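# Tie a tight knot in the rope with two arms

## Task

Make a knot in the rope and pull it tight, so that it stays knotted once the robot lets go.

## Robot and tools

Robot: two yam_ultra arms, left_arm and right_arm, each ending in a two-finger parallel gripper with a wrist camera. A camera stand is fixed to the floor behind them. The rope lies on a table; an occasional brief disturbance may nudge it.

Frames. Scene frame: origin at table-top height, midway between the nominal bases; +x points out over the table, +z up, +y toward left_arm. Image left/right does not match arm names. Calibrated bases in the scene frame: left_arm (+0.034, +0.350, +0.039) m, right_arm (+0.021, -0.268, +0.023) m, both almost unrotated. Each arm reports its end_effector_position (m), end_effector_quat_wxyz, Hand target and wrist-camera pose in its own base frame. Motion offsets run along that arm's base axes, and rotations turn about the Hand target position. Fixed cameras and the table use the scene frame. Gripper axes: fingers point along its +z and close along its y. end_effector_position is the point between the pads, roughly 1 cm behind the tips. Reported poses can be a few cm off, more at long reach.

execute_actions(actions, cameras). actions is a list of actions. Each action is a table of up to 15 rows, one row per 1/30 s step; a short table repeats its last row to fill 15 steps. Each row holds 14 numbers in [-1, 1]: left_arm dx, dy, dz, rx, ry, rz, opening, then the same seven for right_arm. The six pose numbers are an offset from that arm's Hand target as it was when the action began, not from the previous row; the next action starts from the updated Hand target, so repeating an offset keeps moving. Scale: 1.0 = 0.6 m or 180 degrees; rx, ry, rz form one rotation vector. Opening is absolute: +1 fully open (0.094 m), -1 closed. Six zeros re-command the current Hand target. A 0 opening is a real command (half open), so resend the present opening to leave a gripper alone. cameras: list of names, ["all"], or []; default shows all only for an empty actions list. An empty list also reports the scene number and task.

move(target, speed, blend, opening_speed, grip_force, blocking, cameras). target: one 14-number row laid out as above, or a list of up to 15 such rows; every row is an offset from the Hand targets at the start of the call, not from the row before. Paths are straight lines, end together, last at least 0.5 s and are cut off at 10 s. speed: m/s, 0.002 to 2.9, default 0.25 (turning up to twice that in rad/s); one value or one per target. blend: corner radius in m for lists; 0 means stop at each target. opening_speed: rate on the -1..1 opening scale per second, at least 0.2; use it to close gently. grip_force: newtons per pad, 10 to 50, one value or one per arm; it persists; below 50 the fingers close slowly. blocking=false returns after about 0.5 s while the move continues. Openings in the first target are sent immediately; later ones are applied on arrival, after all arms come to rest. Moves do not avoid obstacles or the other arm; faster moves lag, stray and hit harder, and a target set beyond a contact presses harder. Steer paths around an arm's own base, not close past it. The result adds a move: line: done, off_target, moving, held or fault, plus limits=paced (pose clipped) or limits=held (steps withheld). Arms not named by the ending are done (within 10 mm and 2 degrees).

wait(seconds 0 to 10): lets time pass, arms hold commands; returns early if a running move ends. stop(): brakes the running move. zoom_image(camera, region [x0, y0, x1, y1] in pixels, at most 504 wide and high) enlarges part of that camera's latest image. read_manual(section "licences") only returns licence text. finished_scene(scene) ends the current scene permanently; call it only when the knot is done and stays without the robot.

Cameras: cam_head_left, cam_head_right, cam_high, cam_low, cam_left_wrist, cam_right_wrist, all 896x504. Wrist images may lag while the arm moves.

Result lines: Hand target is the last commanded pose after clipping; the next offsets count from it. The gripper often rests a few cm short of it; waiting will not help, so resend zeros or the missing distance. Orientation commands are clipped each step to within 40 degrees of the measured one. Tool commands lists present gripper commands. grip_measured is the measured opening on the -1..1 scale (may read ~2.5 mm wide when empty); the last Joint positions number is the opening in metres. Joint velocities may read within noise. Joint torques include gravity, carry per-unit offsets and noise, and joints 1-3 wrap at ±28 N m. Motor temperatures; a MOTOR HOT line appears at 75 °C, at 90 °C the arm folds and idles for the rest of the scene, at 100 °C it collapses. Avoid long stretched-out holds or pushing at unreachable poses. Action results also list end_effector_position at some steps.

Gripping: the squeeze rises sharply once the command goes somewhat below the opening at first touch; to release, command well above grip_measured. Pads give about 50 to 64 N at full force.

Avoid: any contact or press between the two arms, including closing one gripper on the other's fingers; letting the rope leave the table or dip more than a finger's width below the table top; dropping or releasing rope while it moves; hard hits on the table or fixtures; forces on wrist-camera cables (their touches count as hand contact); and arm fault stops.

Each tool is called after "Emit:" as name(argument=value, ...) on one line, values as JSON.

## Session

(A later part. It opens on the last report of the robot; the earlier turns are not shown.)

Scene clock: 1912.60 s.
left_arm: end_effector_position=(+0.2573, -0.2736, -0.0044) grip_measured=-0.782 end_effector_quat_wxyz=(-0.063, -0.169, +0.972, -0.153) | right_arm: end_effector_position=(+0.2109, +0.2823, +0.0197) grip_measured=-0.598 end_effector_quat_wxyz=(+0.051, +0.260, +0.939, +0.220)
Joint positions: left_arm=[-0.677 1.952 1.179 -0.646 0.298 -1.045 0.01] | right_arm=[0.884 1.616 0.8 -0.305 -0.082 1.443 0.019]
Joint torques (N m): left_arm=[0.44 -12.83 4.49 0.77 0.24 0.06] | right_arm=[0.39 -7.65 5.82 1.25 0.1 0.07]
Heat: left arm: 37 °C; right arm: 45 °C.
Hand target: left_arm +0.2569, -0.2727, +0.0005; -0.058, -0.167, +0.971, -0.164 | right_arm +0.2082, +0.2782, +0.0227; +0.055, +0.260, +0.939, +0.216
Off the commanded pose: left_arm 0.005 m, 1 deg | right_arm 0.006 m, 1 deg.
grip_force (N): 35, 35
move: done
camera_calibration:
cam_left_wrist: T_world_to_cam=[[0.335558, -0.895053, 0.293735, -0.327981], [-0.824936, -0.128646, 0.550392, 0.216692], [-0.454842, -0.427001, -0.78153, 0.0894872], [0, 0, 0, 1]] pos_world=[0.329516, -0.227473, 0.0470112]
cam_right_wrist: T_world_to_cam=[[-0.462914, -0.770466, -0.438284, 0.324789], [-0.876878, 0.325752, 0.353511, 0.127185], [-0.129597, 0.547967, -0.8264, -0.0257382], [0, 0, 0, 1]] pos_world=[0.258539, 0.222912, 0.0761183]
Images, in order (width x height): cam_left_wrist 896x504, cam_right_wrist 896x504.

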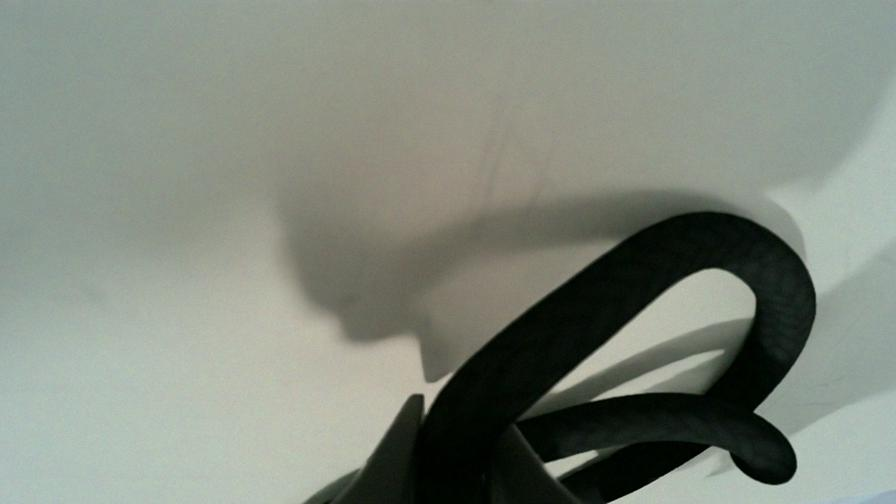

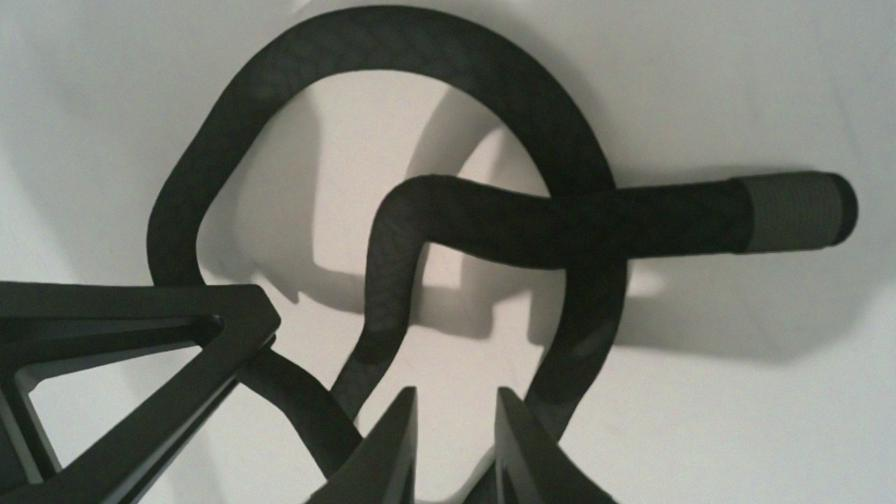

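Emit:
move(target=[[0,0,0,0,0,0,-1,-0.012,-0.032,0,0,0,0,-0.6],[0,0,0,0,0,0,-1,-0.012,-0.032,-0.035,0,0,0,-0.6]], speed=0.08, cameras=["cam_right_wrist","cam_left_wrist"])

Scene clock: 1930.27 s.
left_arm: end_effector_position=(+0.2573, -0.2736, -0.0044) grip_measured=-0.782 end_effector_quat_wxyz=(-0.063, -0.169, +0.972, -0.153) | right_arm: end_effector_position=(+0.2036, +0.2667, +0.0126) grip_measured=-0.598 end_effector_quat_wxyz=(+0.059, +0.259, +0.936, +0.229)
Joint positions: left_arm=[-0.677 1.952 1.179 -0.646 0.298 -1.045 0.01] | right_arm=[0.872 1.559 0.695 -0.235 -0.082 1.431 0.019]
Joint torques (N m): left_arm=[0.44 -12.85 4.49 0.77 0.23 0.06] | right_arm=[-0.59 -4.29 4.68 1.59 -0.03 -0.04]
Heat: left arm: 37 °C; right arm: 45 °C.
Hand target: left_arm +0.2569, -0.2727, +0.0005; -0.058, -0.167, +0.971, -0.164 | right_arm +0.2010, +0.2591, +0.0018; +0.055, +0.260, +0.939, +0.216
Off the commanded pose: left_arm 0.005 m, 1 deg | right_arm 0.014 m, 2 deg.
grip_force (N): 35, 35
move: off_target (right_arm)
camera_calibration:
cam_left_wrist: T_world_to_cam=[[0.335558, -0.895053, 0.293735, -0.327981], [-0.824936, -0.128646, 0.550392, 0.216692], [-0.454842, -0.427001, -0.78153, 0.0894872], [0, 0, 0, 1]] pos_world=[0.329516, -0.227473, 0.0470112]
cam_right_wrist: T_world_to_cam=[[-0.455646, -0.76311, -0.458312, 0.303176], [-0.883025, 0.322419, 0.341046, 0.130706], [-0.112487, 0.560097, -0.820754, -0.0307803], [0, 0, 0, 1]] pos_world=[0.250095, 0.206454, 0.0691091]
Images, in order (width x height): cam_left_wrist 896x504, cam_right_wrist 896x504.

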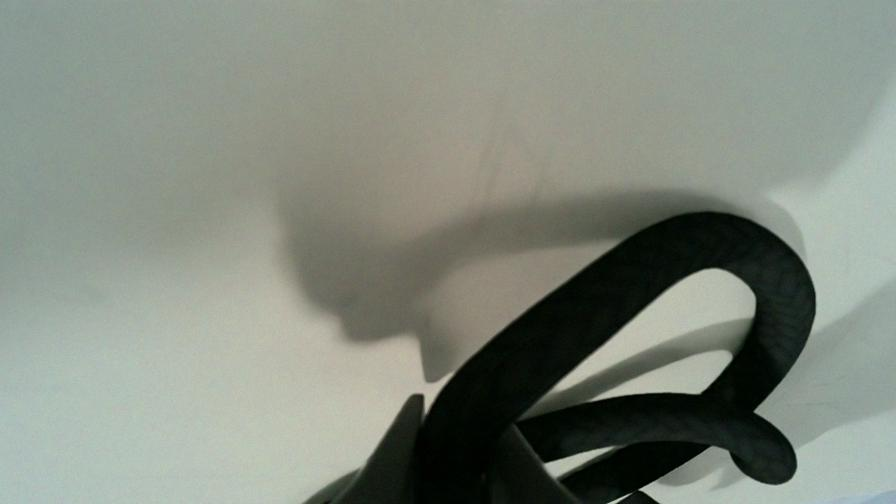

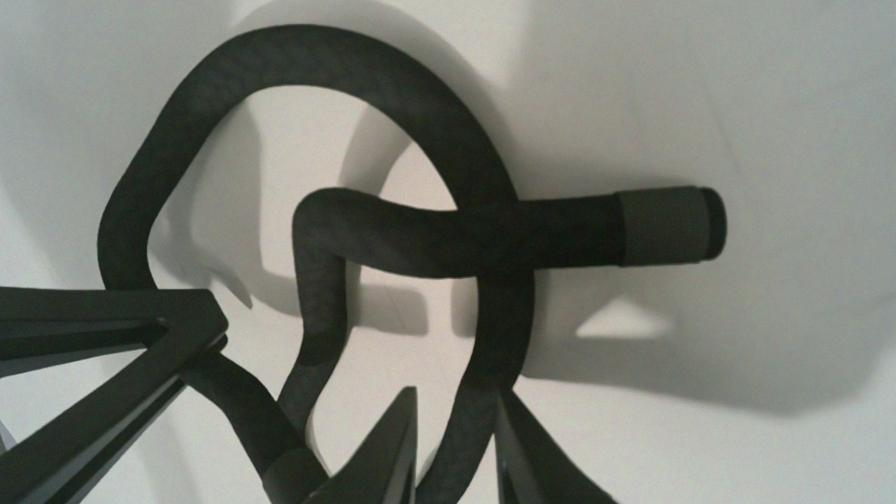

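Emit:
move(target=[[0,0,0,0,0,0,-1,-0.004,-0.008,0,0,0,0,-0.55],[0,0,0,0,0,0,-1,-0.006,-0.012,-0.033,0,0,0,-0.55]], speed=0.08, cameras=["cam_right_wrist"])

Scene clock: 1940.47 s.
left_arm: end_effector_position=(+0.2573, -0.2736, -0.0044) grip_measured=-0.782 end_effector_quat_wxyz=(-0.063, -0.169, +0.972, -0.153) | right_arm: end_effector_position=(+0.2024, +0.2645, -0.0014) grip_measured=-0.552 end_effector_quat_wxyz=(+0.062, +0.256, +0.934, +0.240)
Joint positions: left_arm=[-0.677 1.952 1.179 -0.646 0.298 -1.045 0.01] | right_arm=[0.867 1.581 0.634 -0.13 -0.088 1.425 0.021]
Joint torques (N m): left_arm=[0.46 -12.83 4.49 0.77 0.24 0.05] | right_arm=[-0.83 -3.56 4.04 1.59 -0.01 -0.05]
Heat: left arm: 38 °C; right arm: 44 °C.
Hand target: left_arm +0.2569, -0.2727, +0.0005; -0.058, -0.167, +0.971, -0.164 | right_arm +0.1974, +0.2519, -0.0181; +0.055, +0.260, +0.939, +0.216
Off the commanded pose: left_arm 0.005 m, 1 deg | right_arm 0.021 m, 3 deg.
grip_force (N): 35, 35
move: off_target (right_arm)
camera_calibration:
cam_right_wrist: T_world_to_cam=[[-0.447144, -0.756166, -0.477781, 0.290811], [-0.888349, 0.313082, 0.335882, 0.138635], [-0.104398, 0.574624, -0.811732, -0.0466385], [0, 0, 0, 1]] pos_world=[0.248322, 0.203297, 0.0545212]
Images, in order (width x height): cam_right_wrist 896x504.

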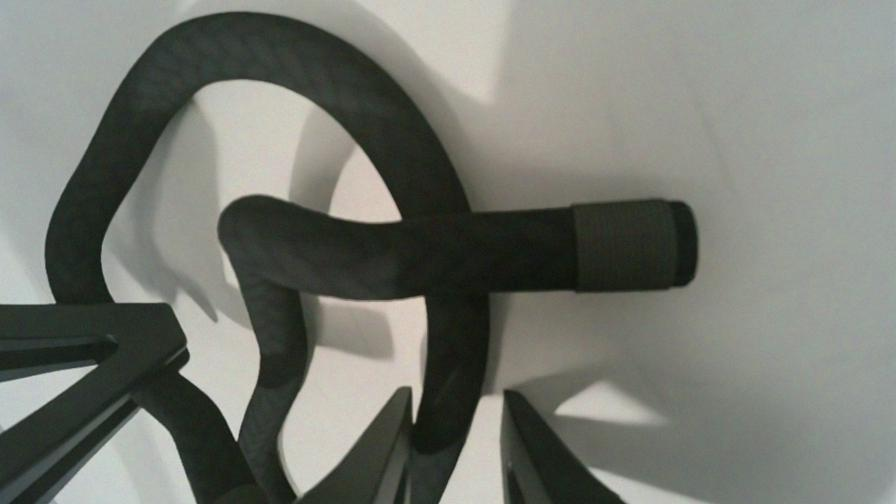

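Emit:
move(target=[[0,0,0,0,0,0,-1,0,0,-0.008,0,0,0,-1]], speed=0.05, opening_speed=0.6, cameras=["cam_right_wrist","cam_left_wrist"])

Scene clock: 1945.70 s.
left_arm: end_effector_position=(+0.2573, -0.2736, -0.0044) grip_measured=-0.782 end_effector_quat_wxyz=(-0.063, -0.169, +0.972, -0.153) | right_arm: end_effector_position=(+0.2049, +0.2681, -0.0026) grip_measured=-0.765 end_effector_quat_wxyz=(+0.065, +0.255, +0.932, +0.248)
Joint positions: left_arm=[-0.677 1.952 1.179 -0.646 0.298 -1.045 0.01] | right_arm=[0.867 1.593 0.628 -0.094 -0.09 1.425 0.011]
Joint torques (N m): left_arm=[0.43 -12.85 4.48 0.77 0.24 0.06] | right_arm=[-0.8 -3.4 3.73 1.48 0.01 -0.04]
Heat: left arm: 38 °C; right arm: 44 °C.
Hand target: left_arm +0.2569, -0.2727, +0.0005; -0.058, -0.167, +0.971, -0.164 | right_arm +0.1974, +0.2519, -0.0229; +0.055, +0.260, +0.939, +0.216
Off the commanded pose: left_arm 0.005 m, 1 deg | right_arm 0.027 m, 4 deg.
grip_force (N): 35, 35
move: off_target (right_arm)
camera_calibration:
cam_left_wrist: T_world_to_cam=[[0.335558, -0.895053, 0.293735, -0.327981], [-0.824936, -0.128646, 0.550392, 0.216692], [-0.454842, -0.427001, -0.78153, 0.0894872], [0, 0, 0, 1]] pos_world=[0.329516, -0.227473, 0.0470112]
cam_right_wrist: T_world_to_cam=[[-0.441179, -0.749133, -0.494126, 0.290902], [-0.892217, 0.306947, 0.331258, 0.142621], [-0.0964852, 0.587012, -0.803808, -0.054324], [0, 0, 0, 1]] pos_world=[0.250348, 0.206036, 0.0528321]
Images, in order (width x height): cam_left_wrist 896x504, cam_right_wrist 896x504.

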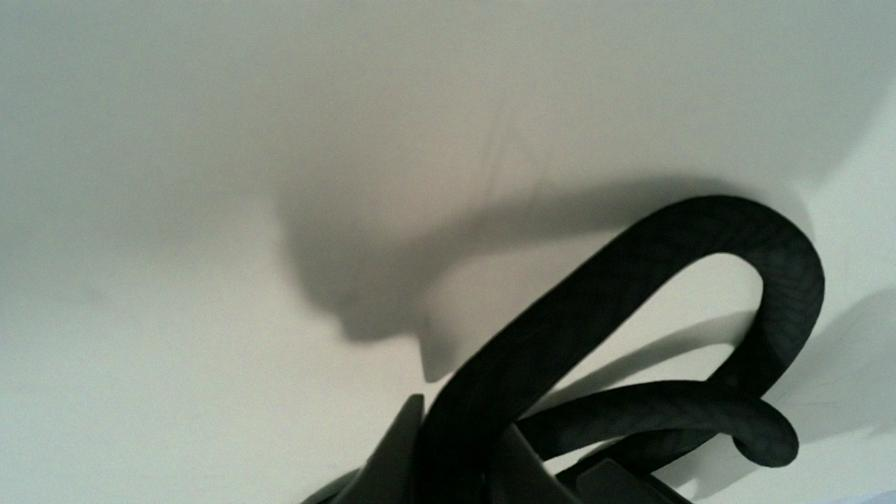

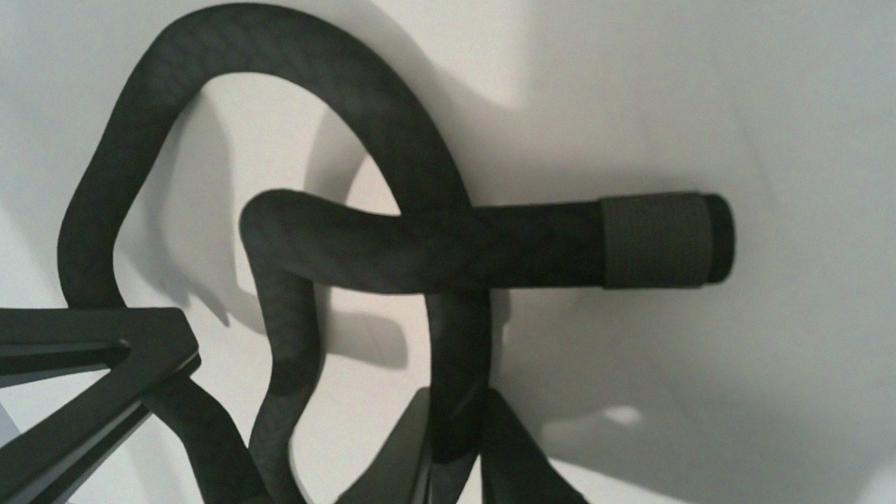

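Emit:
move(target=[[0,0,0,0,0,0,-1,0,0.01,0.095,0.0476,-0.0286,0,-1]], speed=0.06, cameras=["cam_right_wrist","cam_left_wrist","cam_low"])

Scene clock: 1954.13 s.
left_arm: end_effector_position=(+0.2573, -0.2736, -0.0044) grip_measured=-0.782 end_effector_quat_wxyz=(-0.063, -0.169, +0.972, -0.153) | right_arm: end_effector_position=(+0.2026, +0.2683, +0.0394) grip_measured=-0.766 end_effector_quat_wxyz=(+0.082, +0.248, +0.915, +0.308)
Joint positions: left_arm=[-0.677 1.952 1.179 -0.646 0.298 -1.045 0.01] | right_arm=[0.861 1.405 0.578 -0.102 -0.111 1.428 0.011]
Joint torques (N m): left_arm=[0.44 -12.83 4.48 0.77 0.23 0.06] | right_arm=[-0.64 -5.87 4.82 1.6 -0.04 0.06]
Heat: left arm: 38 °C; right arm: 44 °C.
Hand target: left_arm +0.2569, -0.2727, +0.0005; -0.058, -0.167, +0.971, -0.164 | right_arm +0.1974, +0.2579, +0.0341; +0.078, +0.254, +0.917, +0.297
Off the commanded pose: left_arm 0.005 m, 1 deg | right_arm 0.013 m, 2 deg.
grip_force (N): 35, 35
move: off_target (right_arm)
camera_calibration:
cam_left_wrist: T_world_to_cam=[[0.335558, -0.895053, 0.293735, -0.327981], [-0.824936, -0.128646, 0.550392, 0.216692], [-0.454842, -0.427001, -0.78153, 0.0894872], [0, 0, 0, 1]] pos_world=[0.329516, -0.227473, 0.0470112]
cam_right_wrist: T_world_to_cam=[[-0.400751, -0.689499, -0.603316, 0.290981], [-0.91507, 0.268719, 0.300728, 0.142701], [-0.0452286, 0.672593, -0.738629, -0.0568498], [0, 0, 0, 1]] pos_world=[0.244621, 0.200521, 0.0906481]
Images, in order (width x height): cam_low 896x504, cam_left_wrist 896x504, cam_right_wrist 896x504.

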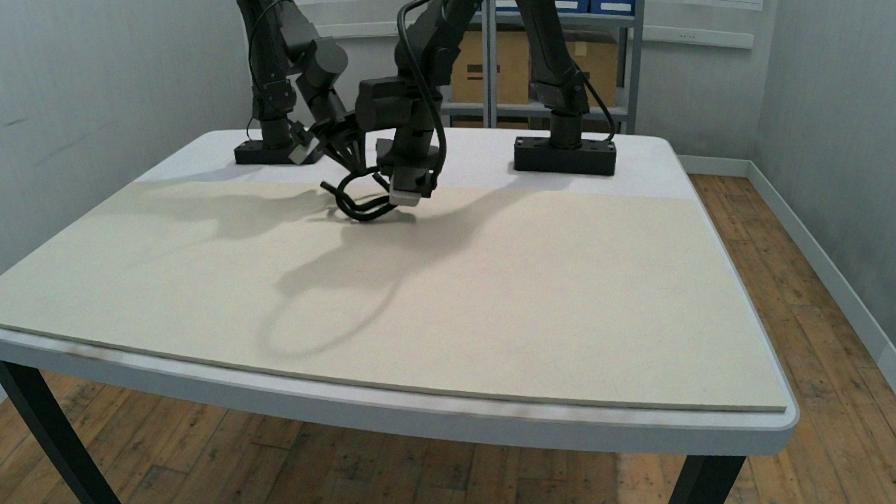

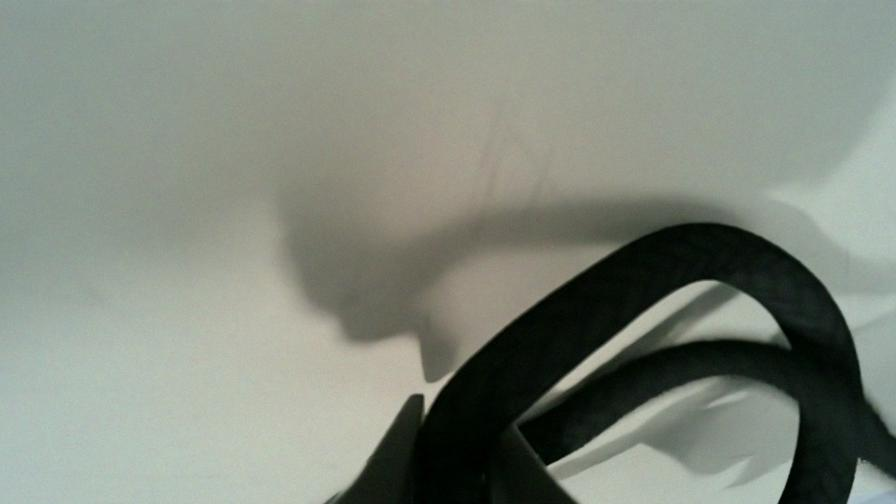

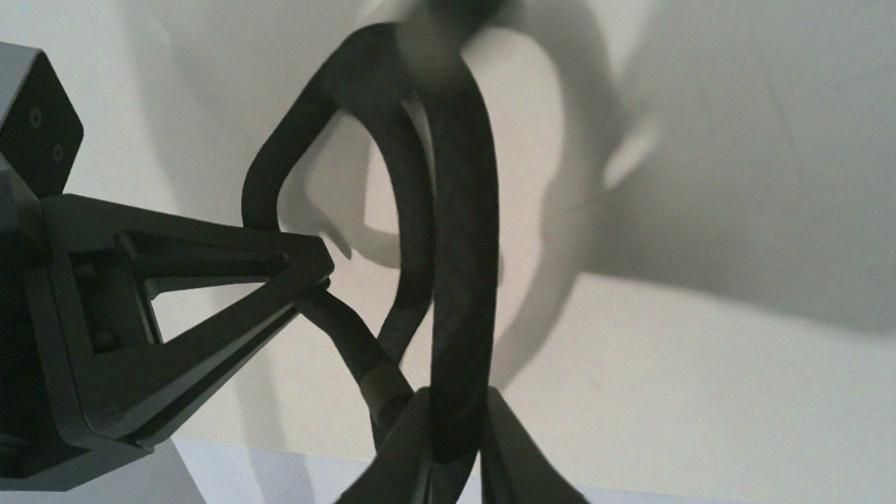

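Emit:
move(target=[[0,0,0.005,0,0,0.11,-1,0,0,0.01,0,0,0,-1],[-0.055,-0.02,0.005,0,0,0.11,-1,0,0,0.01,0,0,0,-1]], speed=0.06, cameras=["cam_right_wrist","cam_left_wrist"])

Scene clock: 1970.50 s.
left_arm: end_effector_position=(+0.2242, -0.2875, +0.0011) grip_measured=-0.782 end_effector_quat_wxyz=(-0.039, -0.330, +0.928, -0.167) | right_arm: end_effector_position=(+0.1989, +0.2640, +0.0396) grip_measured=-0.766 end_effector_quat_wxyz=(+0.078, +0.249, +0.917, +0.301)
Joint positions: left_arm=[-0.81 1.812 0.999 -0.48 0.206 -1.522 0.01] | right_arm=[0.861 1.387 0.578 -0.137 -0.112 1.428 0.011]
Joint torques (N m): left_arm=[-0.16 -11.26 4.57 0.98 -0.08 -0.04] | right_arm=[-0.68 -5.87 5.9 1.58 -0.05 0.04]
Heat: left arm: 39 °C; right arm: 44 °C.
Hand target: left_arm +0.2239, -0.2847, +0.0035; -0.029, -0.332, +0.927, -0.171 | right_arm +0.1974, +0.2579, +0.0401; +0.078, +0.254, +0.917, +0.297
Off the commanded pose: left_arm 0.004 m, 1 deg | right_arm 0.006 m, 1 deg.
grip_force (N): 35, 35
move: done
camera_calibration:
cam_left_wrist: T_world_to_cam=[[0.613885, -0.729391, 0.301885, -0.345598], [-0.734872, -0.388383, 0.555987, 0.0896968], [-0.288284, -0.563159, -0.774432, -0.00370407], [0, 0, 0, 1]] pos_world=[0.277006, -0.219326, 0.0515923]
cam_right_wrist: T_world_to_cam=[[-0.408364, -0.697174, -0.589226, 0.289601], [-0.911212, 0.273051, 0.308442, 0.138056], [-0.0541486, 0.662866, -0.746777, -0.0493043], [0, 0, 0, 1]] pos_world=[0.241391, 0.196888, 0.0912389]
Images, in order (width x height): cam_left_wrist 896x504, cam_right_wrist 896x504.

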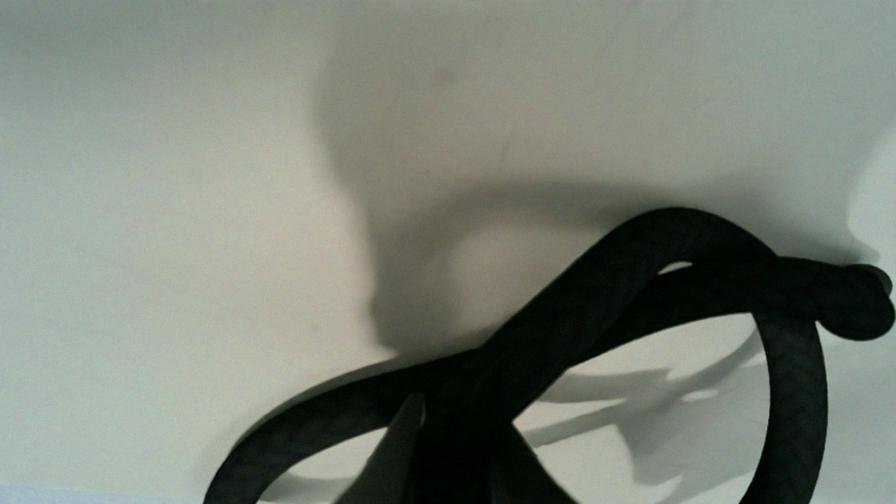

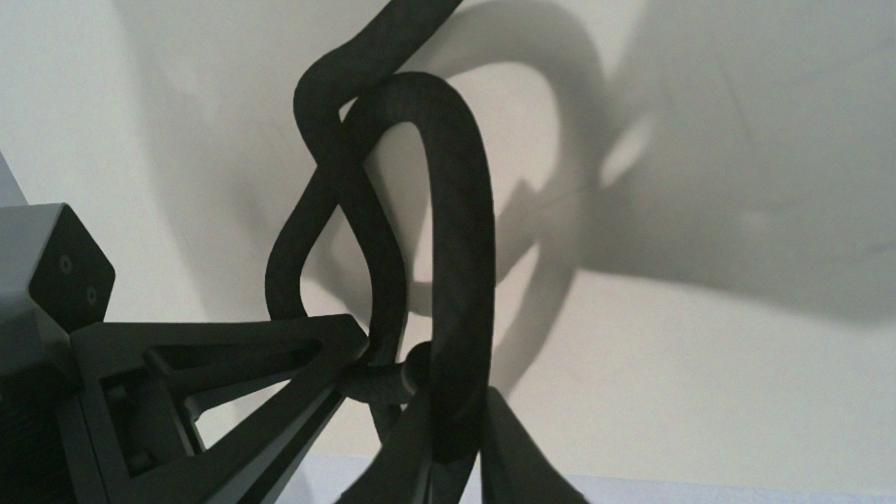

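Emit:
zoom_image(camera="cam_right_wrist", region=[260, 220, 600, 500])

Scaled by 1.482.

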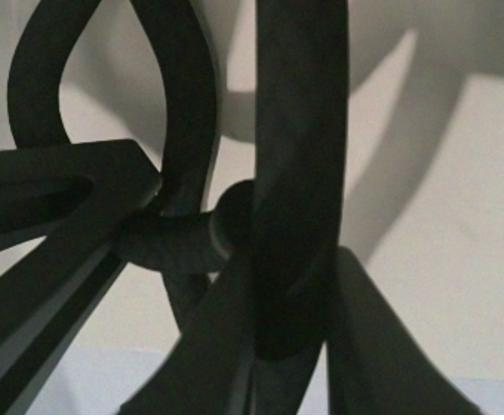

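Emit:
execute_actions(actions=[], cameras=["cam_low","cam_head_left","cam_head_right","cam_high"])

Emit:
zoom_image(camera="cam_low", region=[300, 140, 460, 230])

Emit:
zoom_image(camera="cam_high", region=[320, 180, 480, 300])

Scene clock: 1986.50 s.
left_arm: end_effector_position=(+0.2243, -0.2875, +0.0011) grip_measured=-0.782 end_effector_quat_wxyz=(-0.039, -0.330, +0.928, -0.167) | right_arm: end_effector_position=(+0.1989, +0.2640, +0.0396) grip_measured=-0.766 end_effector_quat_wxyz=(+0.078, +0.249, +0.917, +0.301)
Joint positions: left_arm=[-0.81 1.812 0.999 -0.479 0.206 -1.523 0.01] | right_arm=[0.861 1.387 0.578 -0.137 -0.112 1.428 0.011]
Joint velocities: within noise
Joint torques (N m): left_arm=[-0.17 -11.28 4.57 0.97 -0.07 -0.04] | right_arm=[-0.66 -5.89 5.9 1.58 -0.05 0.04]
Motor temperatures (°C): left_arm=[29 39 37 33 31 31 31] | right_arm=[30 43 40 34 30 31 31]
Heat: left arm: 39 °C; right arm: 43 °C.
Hand target: left_arm +0.2240, -0.2847, +0.0035; -0.029, -0.332, +0.927, -0.171 | right_arm +0.1974, +0.2579, +0.0401; +0.078, +0.254, +0.917, +0.297
Tool commands: left_gripper/opening=-1.0 right_gripper/opening=-1.0
Off the commanded pose: left_arm 0.004 m, 1 deg | right_arm 0.006 m, 1 deg.
grip_force (N): 35, 35
Images, in order (width x height): cam_head_left 896x504, cam_head_right 896x504, cam_high 896x504, cam_low 896x504.

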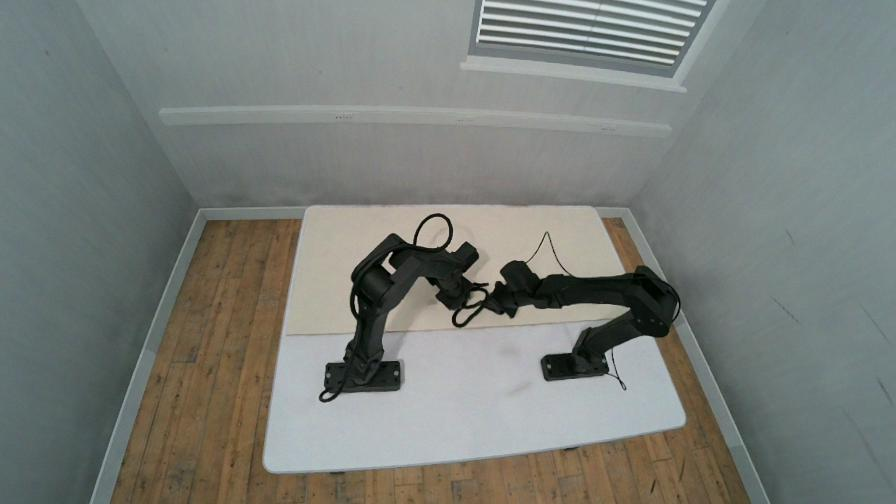

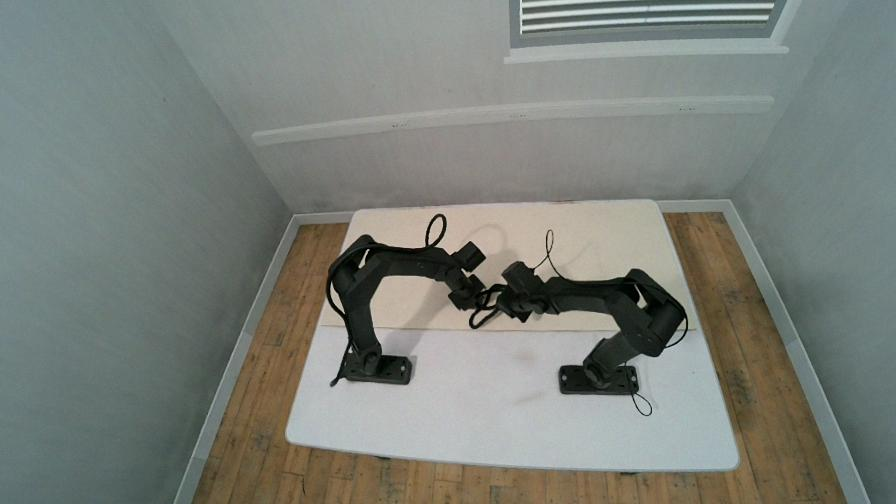

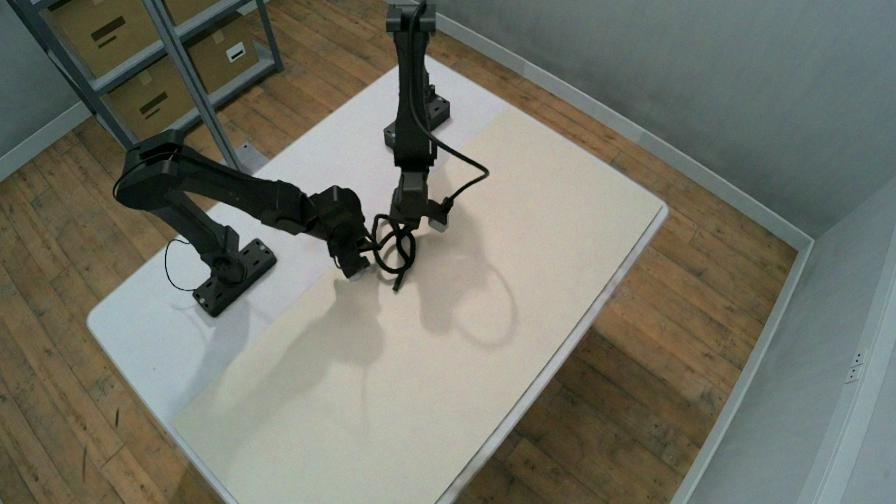

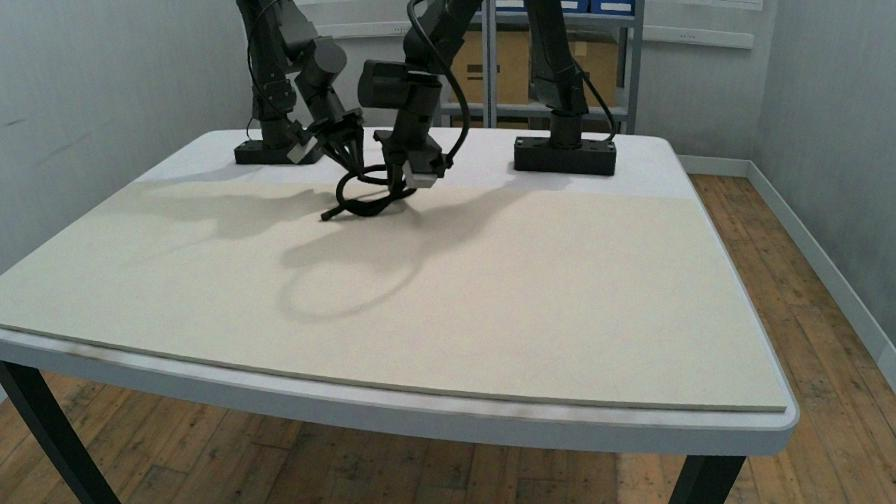

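Scaled by 3.150.

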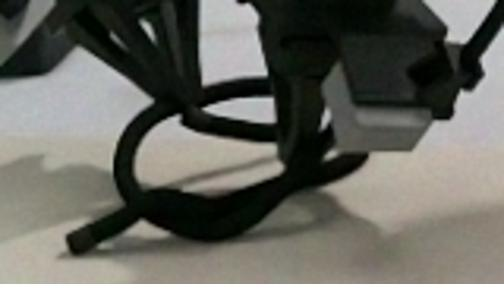

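Scaled by 3.150.

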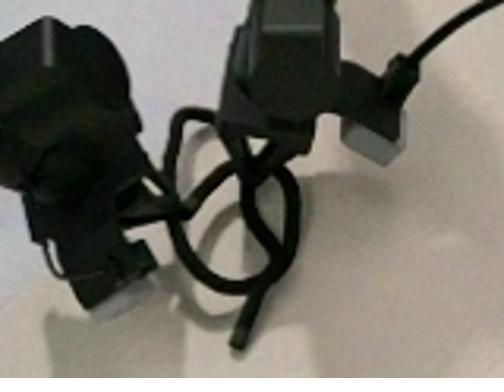

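Emit:
move(target=[[0.025,0.02,-0.005,0,0,0,-1,0,0,0,0,0,0,-1],[0.025,0.02,-0.02,0,0,0.05,-1,0,0,0.045,0,0,0,-1]], speed=0.06, cameras=["cam_right_wrist","cam_low","cam_high"])

Emit:
zoom_image(camera="cam_low", region=[300, 140, 460, 230])

Emit:
zoom_image(camera="cam_high", region=[320, 180, 480, 300])

Scene clock: 2000.43 s.
left_arm: end_effector_position=(+0.2415, -0.2769, -0.0059) grip_measured=-0.782 end_effector_quat_wxyz=(-0.023, -0.401, +0.898, -0.177) | right_arm: end_effector_position=(+0.1905, +0.2544, +0.0518) grip_measured=-0.766 end_effector_quat_wxyz=(+0.070, +0.252, +0.922, +0.285)
Joint positions: left_arm=[-0.772 1.812 0.958 -0.401 0.172 -1.64 0.01] | right_arm=[0.861 1.32 0.608 -0.273 -0.112 1.428 0.011]
Joint torques (N m): left_arm=[-0.42 -9.91 4.51 1 -0.12 -0.05] | right_arm=[-0.69 -5.42 9.42 1.47 -0.05 0.04]
Heat: left arm: 39 °C; right arm: 43 °C.
Hand target: left_arm +0.2390, -0.2727, -0.0085; -0.016, -0.403, +0.898, -0.173 | right_arm +0.1974, +0.2579, +0.0672; +0.078, +0.254, +0.917, +0.297
Off the commanded pose: left_arm 0.006 m, 1 deg | right_arm 0.017 m, 2 deg.
grip_force (N): 35, 35
move: off_target (right_arm)
camera_calibration:
cam_right_wrist: T_world_to_cam=[[-0.422492, -0.713586, -0.558835, 0.291906], [-0.903424, 0.281905, 0.32304, 0.12483], [-0.0729785, 0.641346, -0.763773, -0.0243315], [0, 0, 0, 1]] pos_world=[0.234327, 0.188715, 0.104218]
Images, in order (width x height): cam_high 896x504, cam_low 896x504, cam_right_wrist 896x504.

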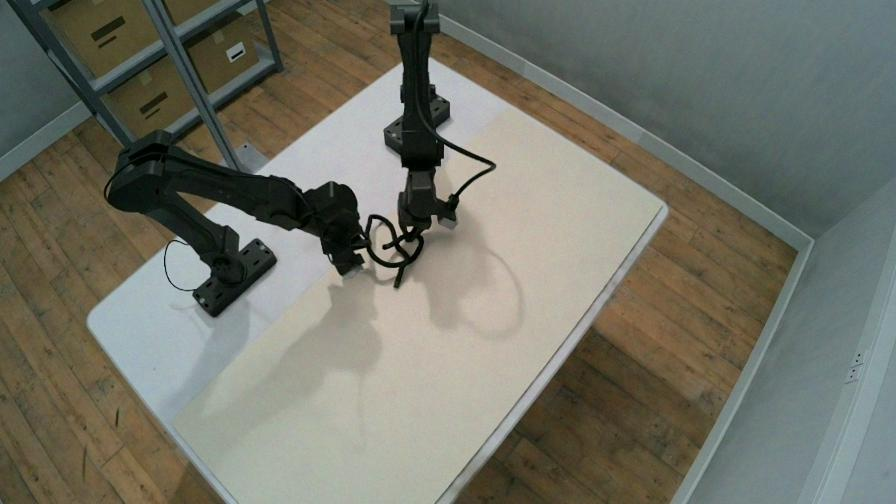

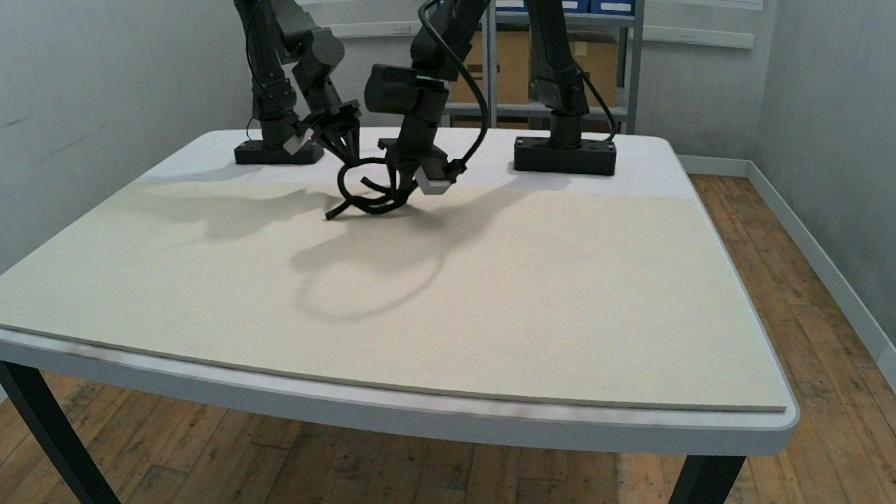

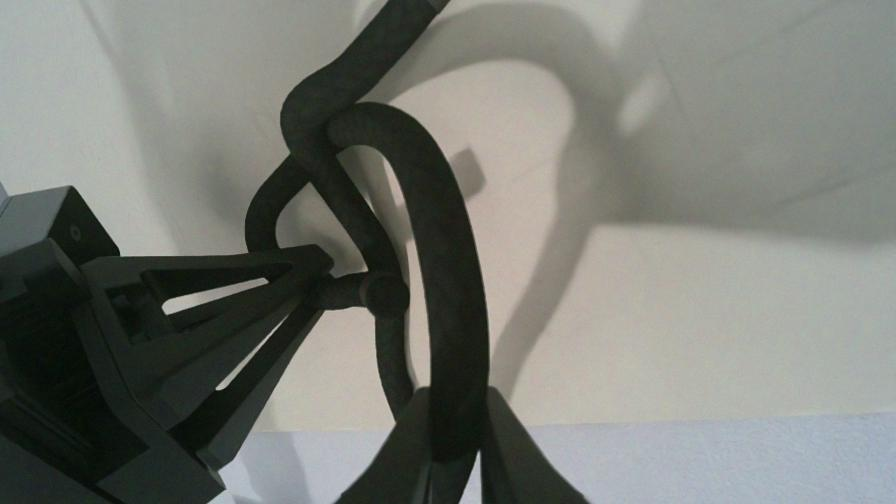

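Scaled by 3.150.

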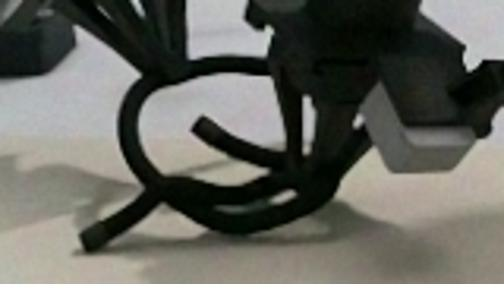

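Scaled by 3.150.

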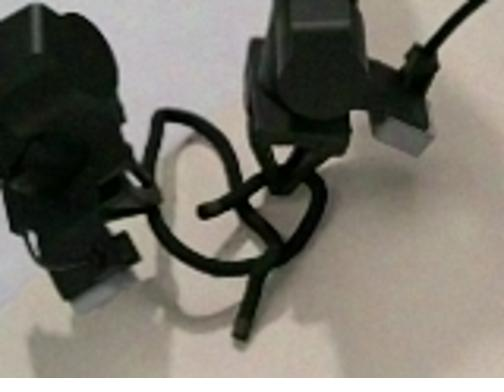

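Emit:
move(target=[[0,0,0.01,0.06,-0.058,0,-1,0,0,0.04,0,0,0,-1]], speed=0.06, cameras=["cam_right_wrist","cam_low","cam_high"])

Emit:
zoom_image(camera="cam_low", region=[300, 140, 460, 230])

Emit:
zoom_image(camera="cam_high", region=[320, 180, 480, 300])

Scene clock: 2013.33 s.
left_arm: end_effector_position=(+0.2371, -0.2744, -0.0088) grip_measured=-0.782 end_effector_quat_wxyz=(+0.093, -0.384, +0.910, -0.128) | right_arm: end_effector_position=(+0.1910, +0.2550, +0.0745) grip_measured=-0.766 end_effector_quat_wxyz=(+0.070, +0.252, +0.923, +0.284)
Joint positions: left_arm=[-0.918 1.812 0.958 -0.421 -0.115 -1.7 0.01] | right_arm=[0.861 1.281 0.681 -0.388 -0.112 1.428 0.011]
Joint torques (N m): left_arm=[-0.38 -10.09 7.1 0.61 -0.36 -0.05] | right_arm=[-0.66 -5.33 9.8 1.47 -0.05 0.04]
Heat: left arm: 38 °C; right arm: 43 °C.
Hand target: left_arm +0.2389, -0.2727, -0.0025; +0.104, -0.386, +0.908, -0.124 | right_arm +0.1974, +0.2579, +0.0912; +0.078, +0.254, +0.917, +0.297
Off the commanded pose: left_arm 0.007 m, 1 deg | right_arm 0.018 m, 2 deg.
grip_force (N): 35, 35
move: off_target (right_arm)
camera_calibration:
cam_right_wrist: T_world_to_cam=[[-0.423423, -0.714707, -0.556693, 0.305553], [-0.902879, 0.282515, 0.324028, 0.117438], [-0.0743109, 0.639827, -0.764918, -0.00657448], [0, 0, 0, 1]] pos_world=[0.234922, 0.189409, 0.127017]
Images, in order (width x height): cam_high 896x504, cam_low 896x504, cam_right_wrist 896x504.

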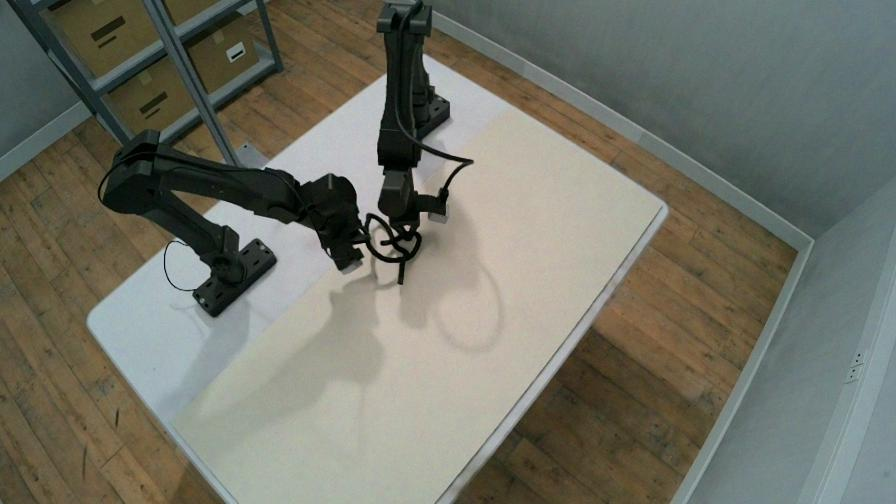

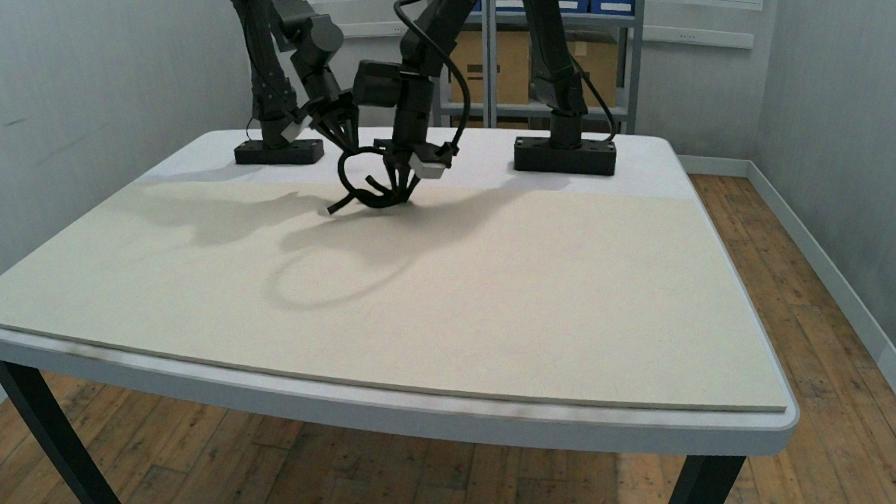

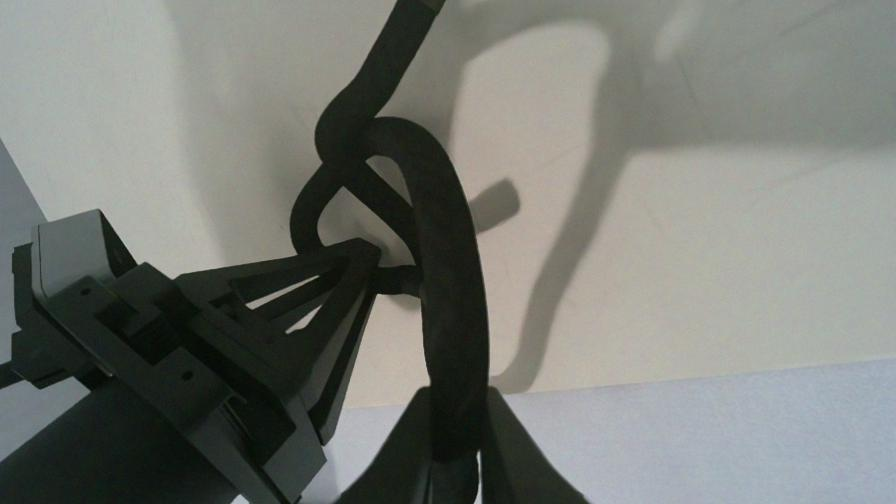

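Scaled by 3.150.

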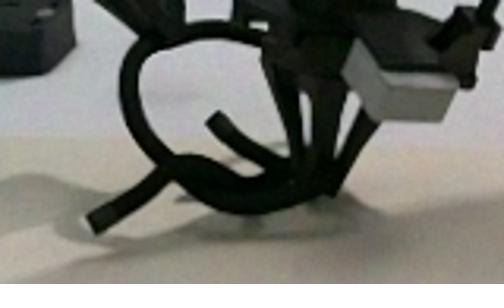

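Scaled by 3.150.

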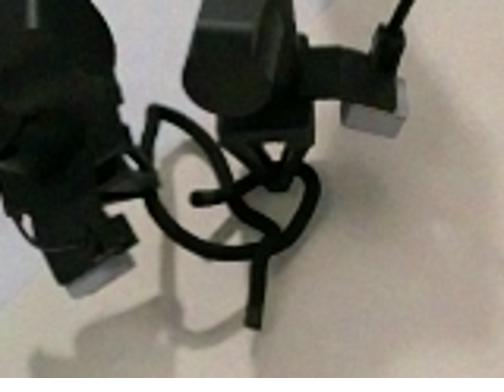

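Emit:
move(target=[[-0.046,-0.048,0.005,0,0,0,-1,-0.012,-0.02,0,0,0,0,-1]], speed=0.06, cameras=["cam_right_wrist","cam_low","cam_high"])

Emit:
zoom_image(camera="cam_low", region=[300, 140, 460, 230])

Emit:
zoom_image(camera="cam_high", region=[320, 180, 480, 300])

Scene clock: 2026.00 s.
left_arm: end_effector_position=(+0.2122, -0.2935, -0.0065) grip_measured=-0.782 end_effector_quat_wxyz=(+0.090, -0.376, +0.913, -0.129) | right_arm: end_effector_position=(+0.1912, +0.2515, +0.0878) grip_measured=-0.766 end_effector_quat_wxyz=(+0.076, +0.254, +0.917, +0.298)
Joint positions: left_arm=[-1.014 1.812 0.971 -0.444 -0.133 -1.775 0.01] | right_arm=[0.851 1.225 0.681 -0.41 -0.118 1.428 0.011]
Joint torques (N m): left_arm=[0.38 -9.01 6.11 0.83 -0.13 0.02] | right_arm=[-0.65 -4.89 7.3 1.55 -0.07 -0.05]
Heat: left arm: 38 °C; right arm: 44 °C.
Hand target: left_arm +0.2134, -0.2918, -0.0067; +0.091, -0.377, +0.913, -0.127 (not the last commanded pose) | right_arm +0.1909, +0.2472, +0.0912; +0.078, +0.254, +0.917, +0.297 (not the last commanded pose)
Off the commanded pose: left_arm 0.011 m, 2 deg | right_arm 0.007 m, 0 deg.
grip_force (N): 35, 35
move: held (left_arm; a check stopped the path); limits=held
pose unreachable (left arm): on one or more control steps of this call, first in action 0 (counted from 0), this arm could not follow its commanded pose, so it was not sent that pose on those steps. It may still have moved: this result reports where it is.
cause: moving toward the commanded pose would bring a part of the arm too close to another arm (this arm's wrist (the part past joint 4) and the right arm's gripper housing, 18 mm apart when this arm was first held).
camera_calibration:
cam_right_wrist: T_world_to_cam=[[-0.41818, -0.695912, -0.583809, 0.307325], [-0.906655, 0.280361, 0.315237, 0.116276], [-0.0557, 0.661139, -0.748193, -0.00456868], [0, 0, 0, 1]] pos_world=[0.233685, 0.184292, 0.139346]
Images, in order (width x height): cam_high 896x504, cam_low 896x504, cam_right_wrist 896x504.

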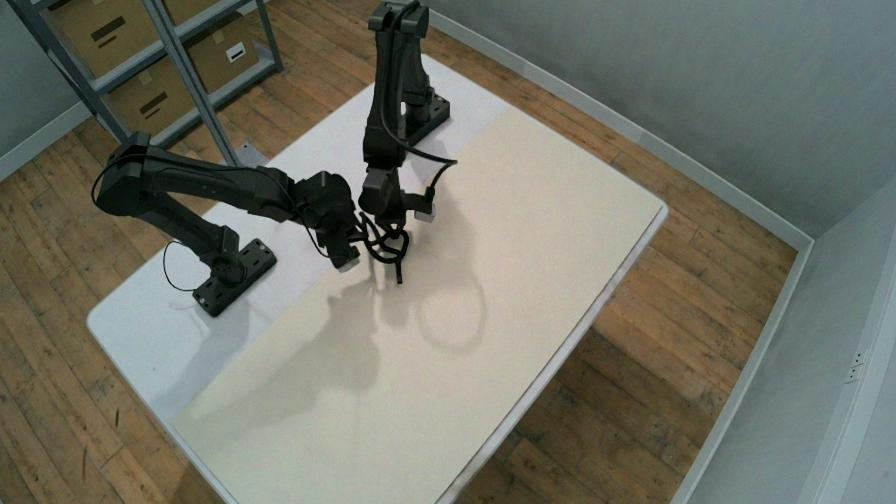

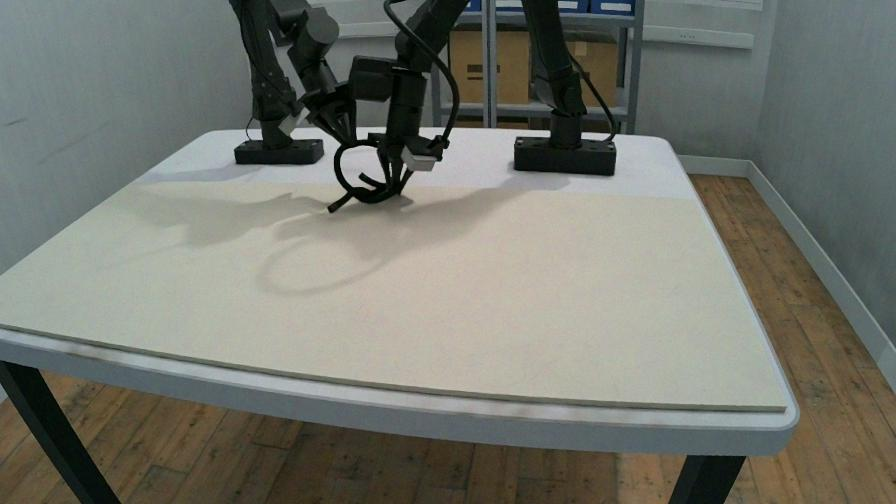

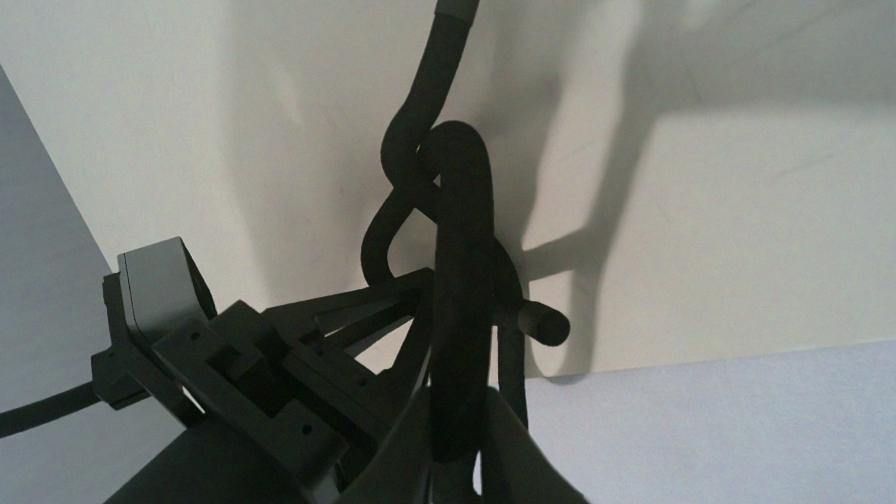

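Scaled by 3.150.

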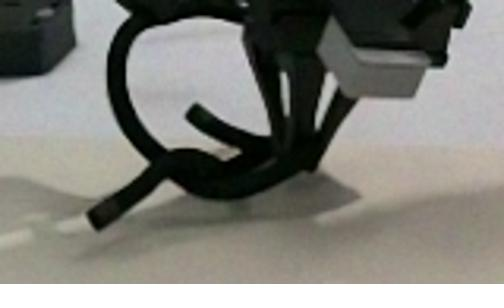

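Scaled by 3.150.

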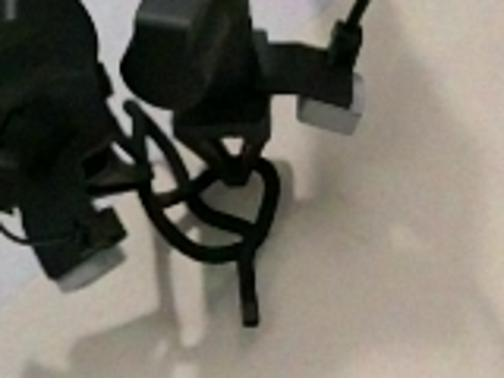

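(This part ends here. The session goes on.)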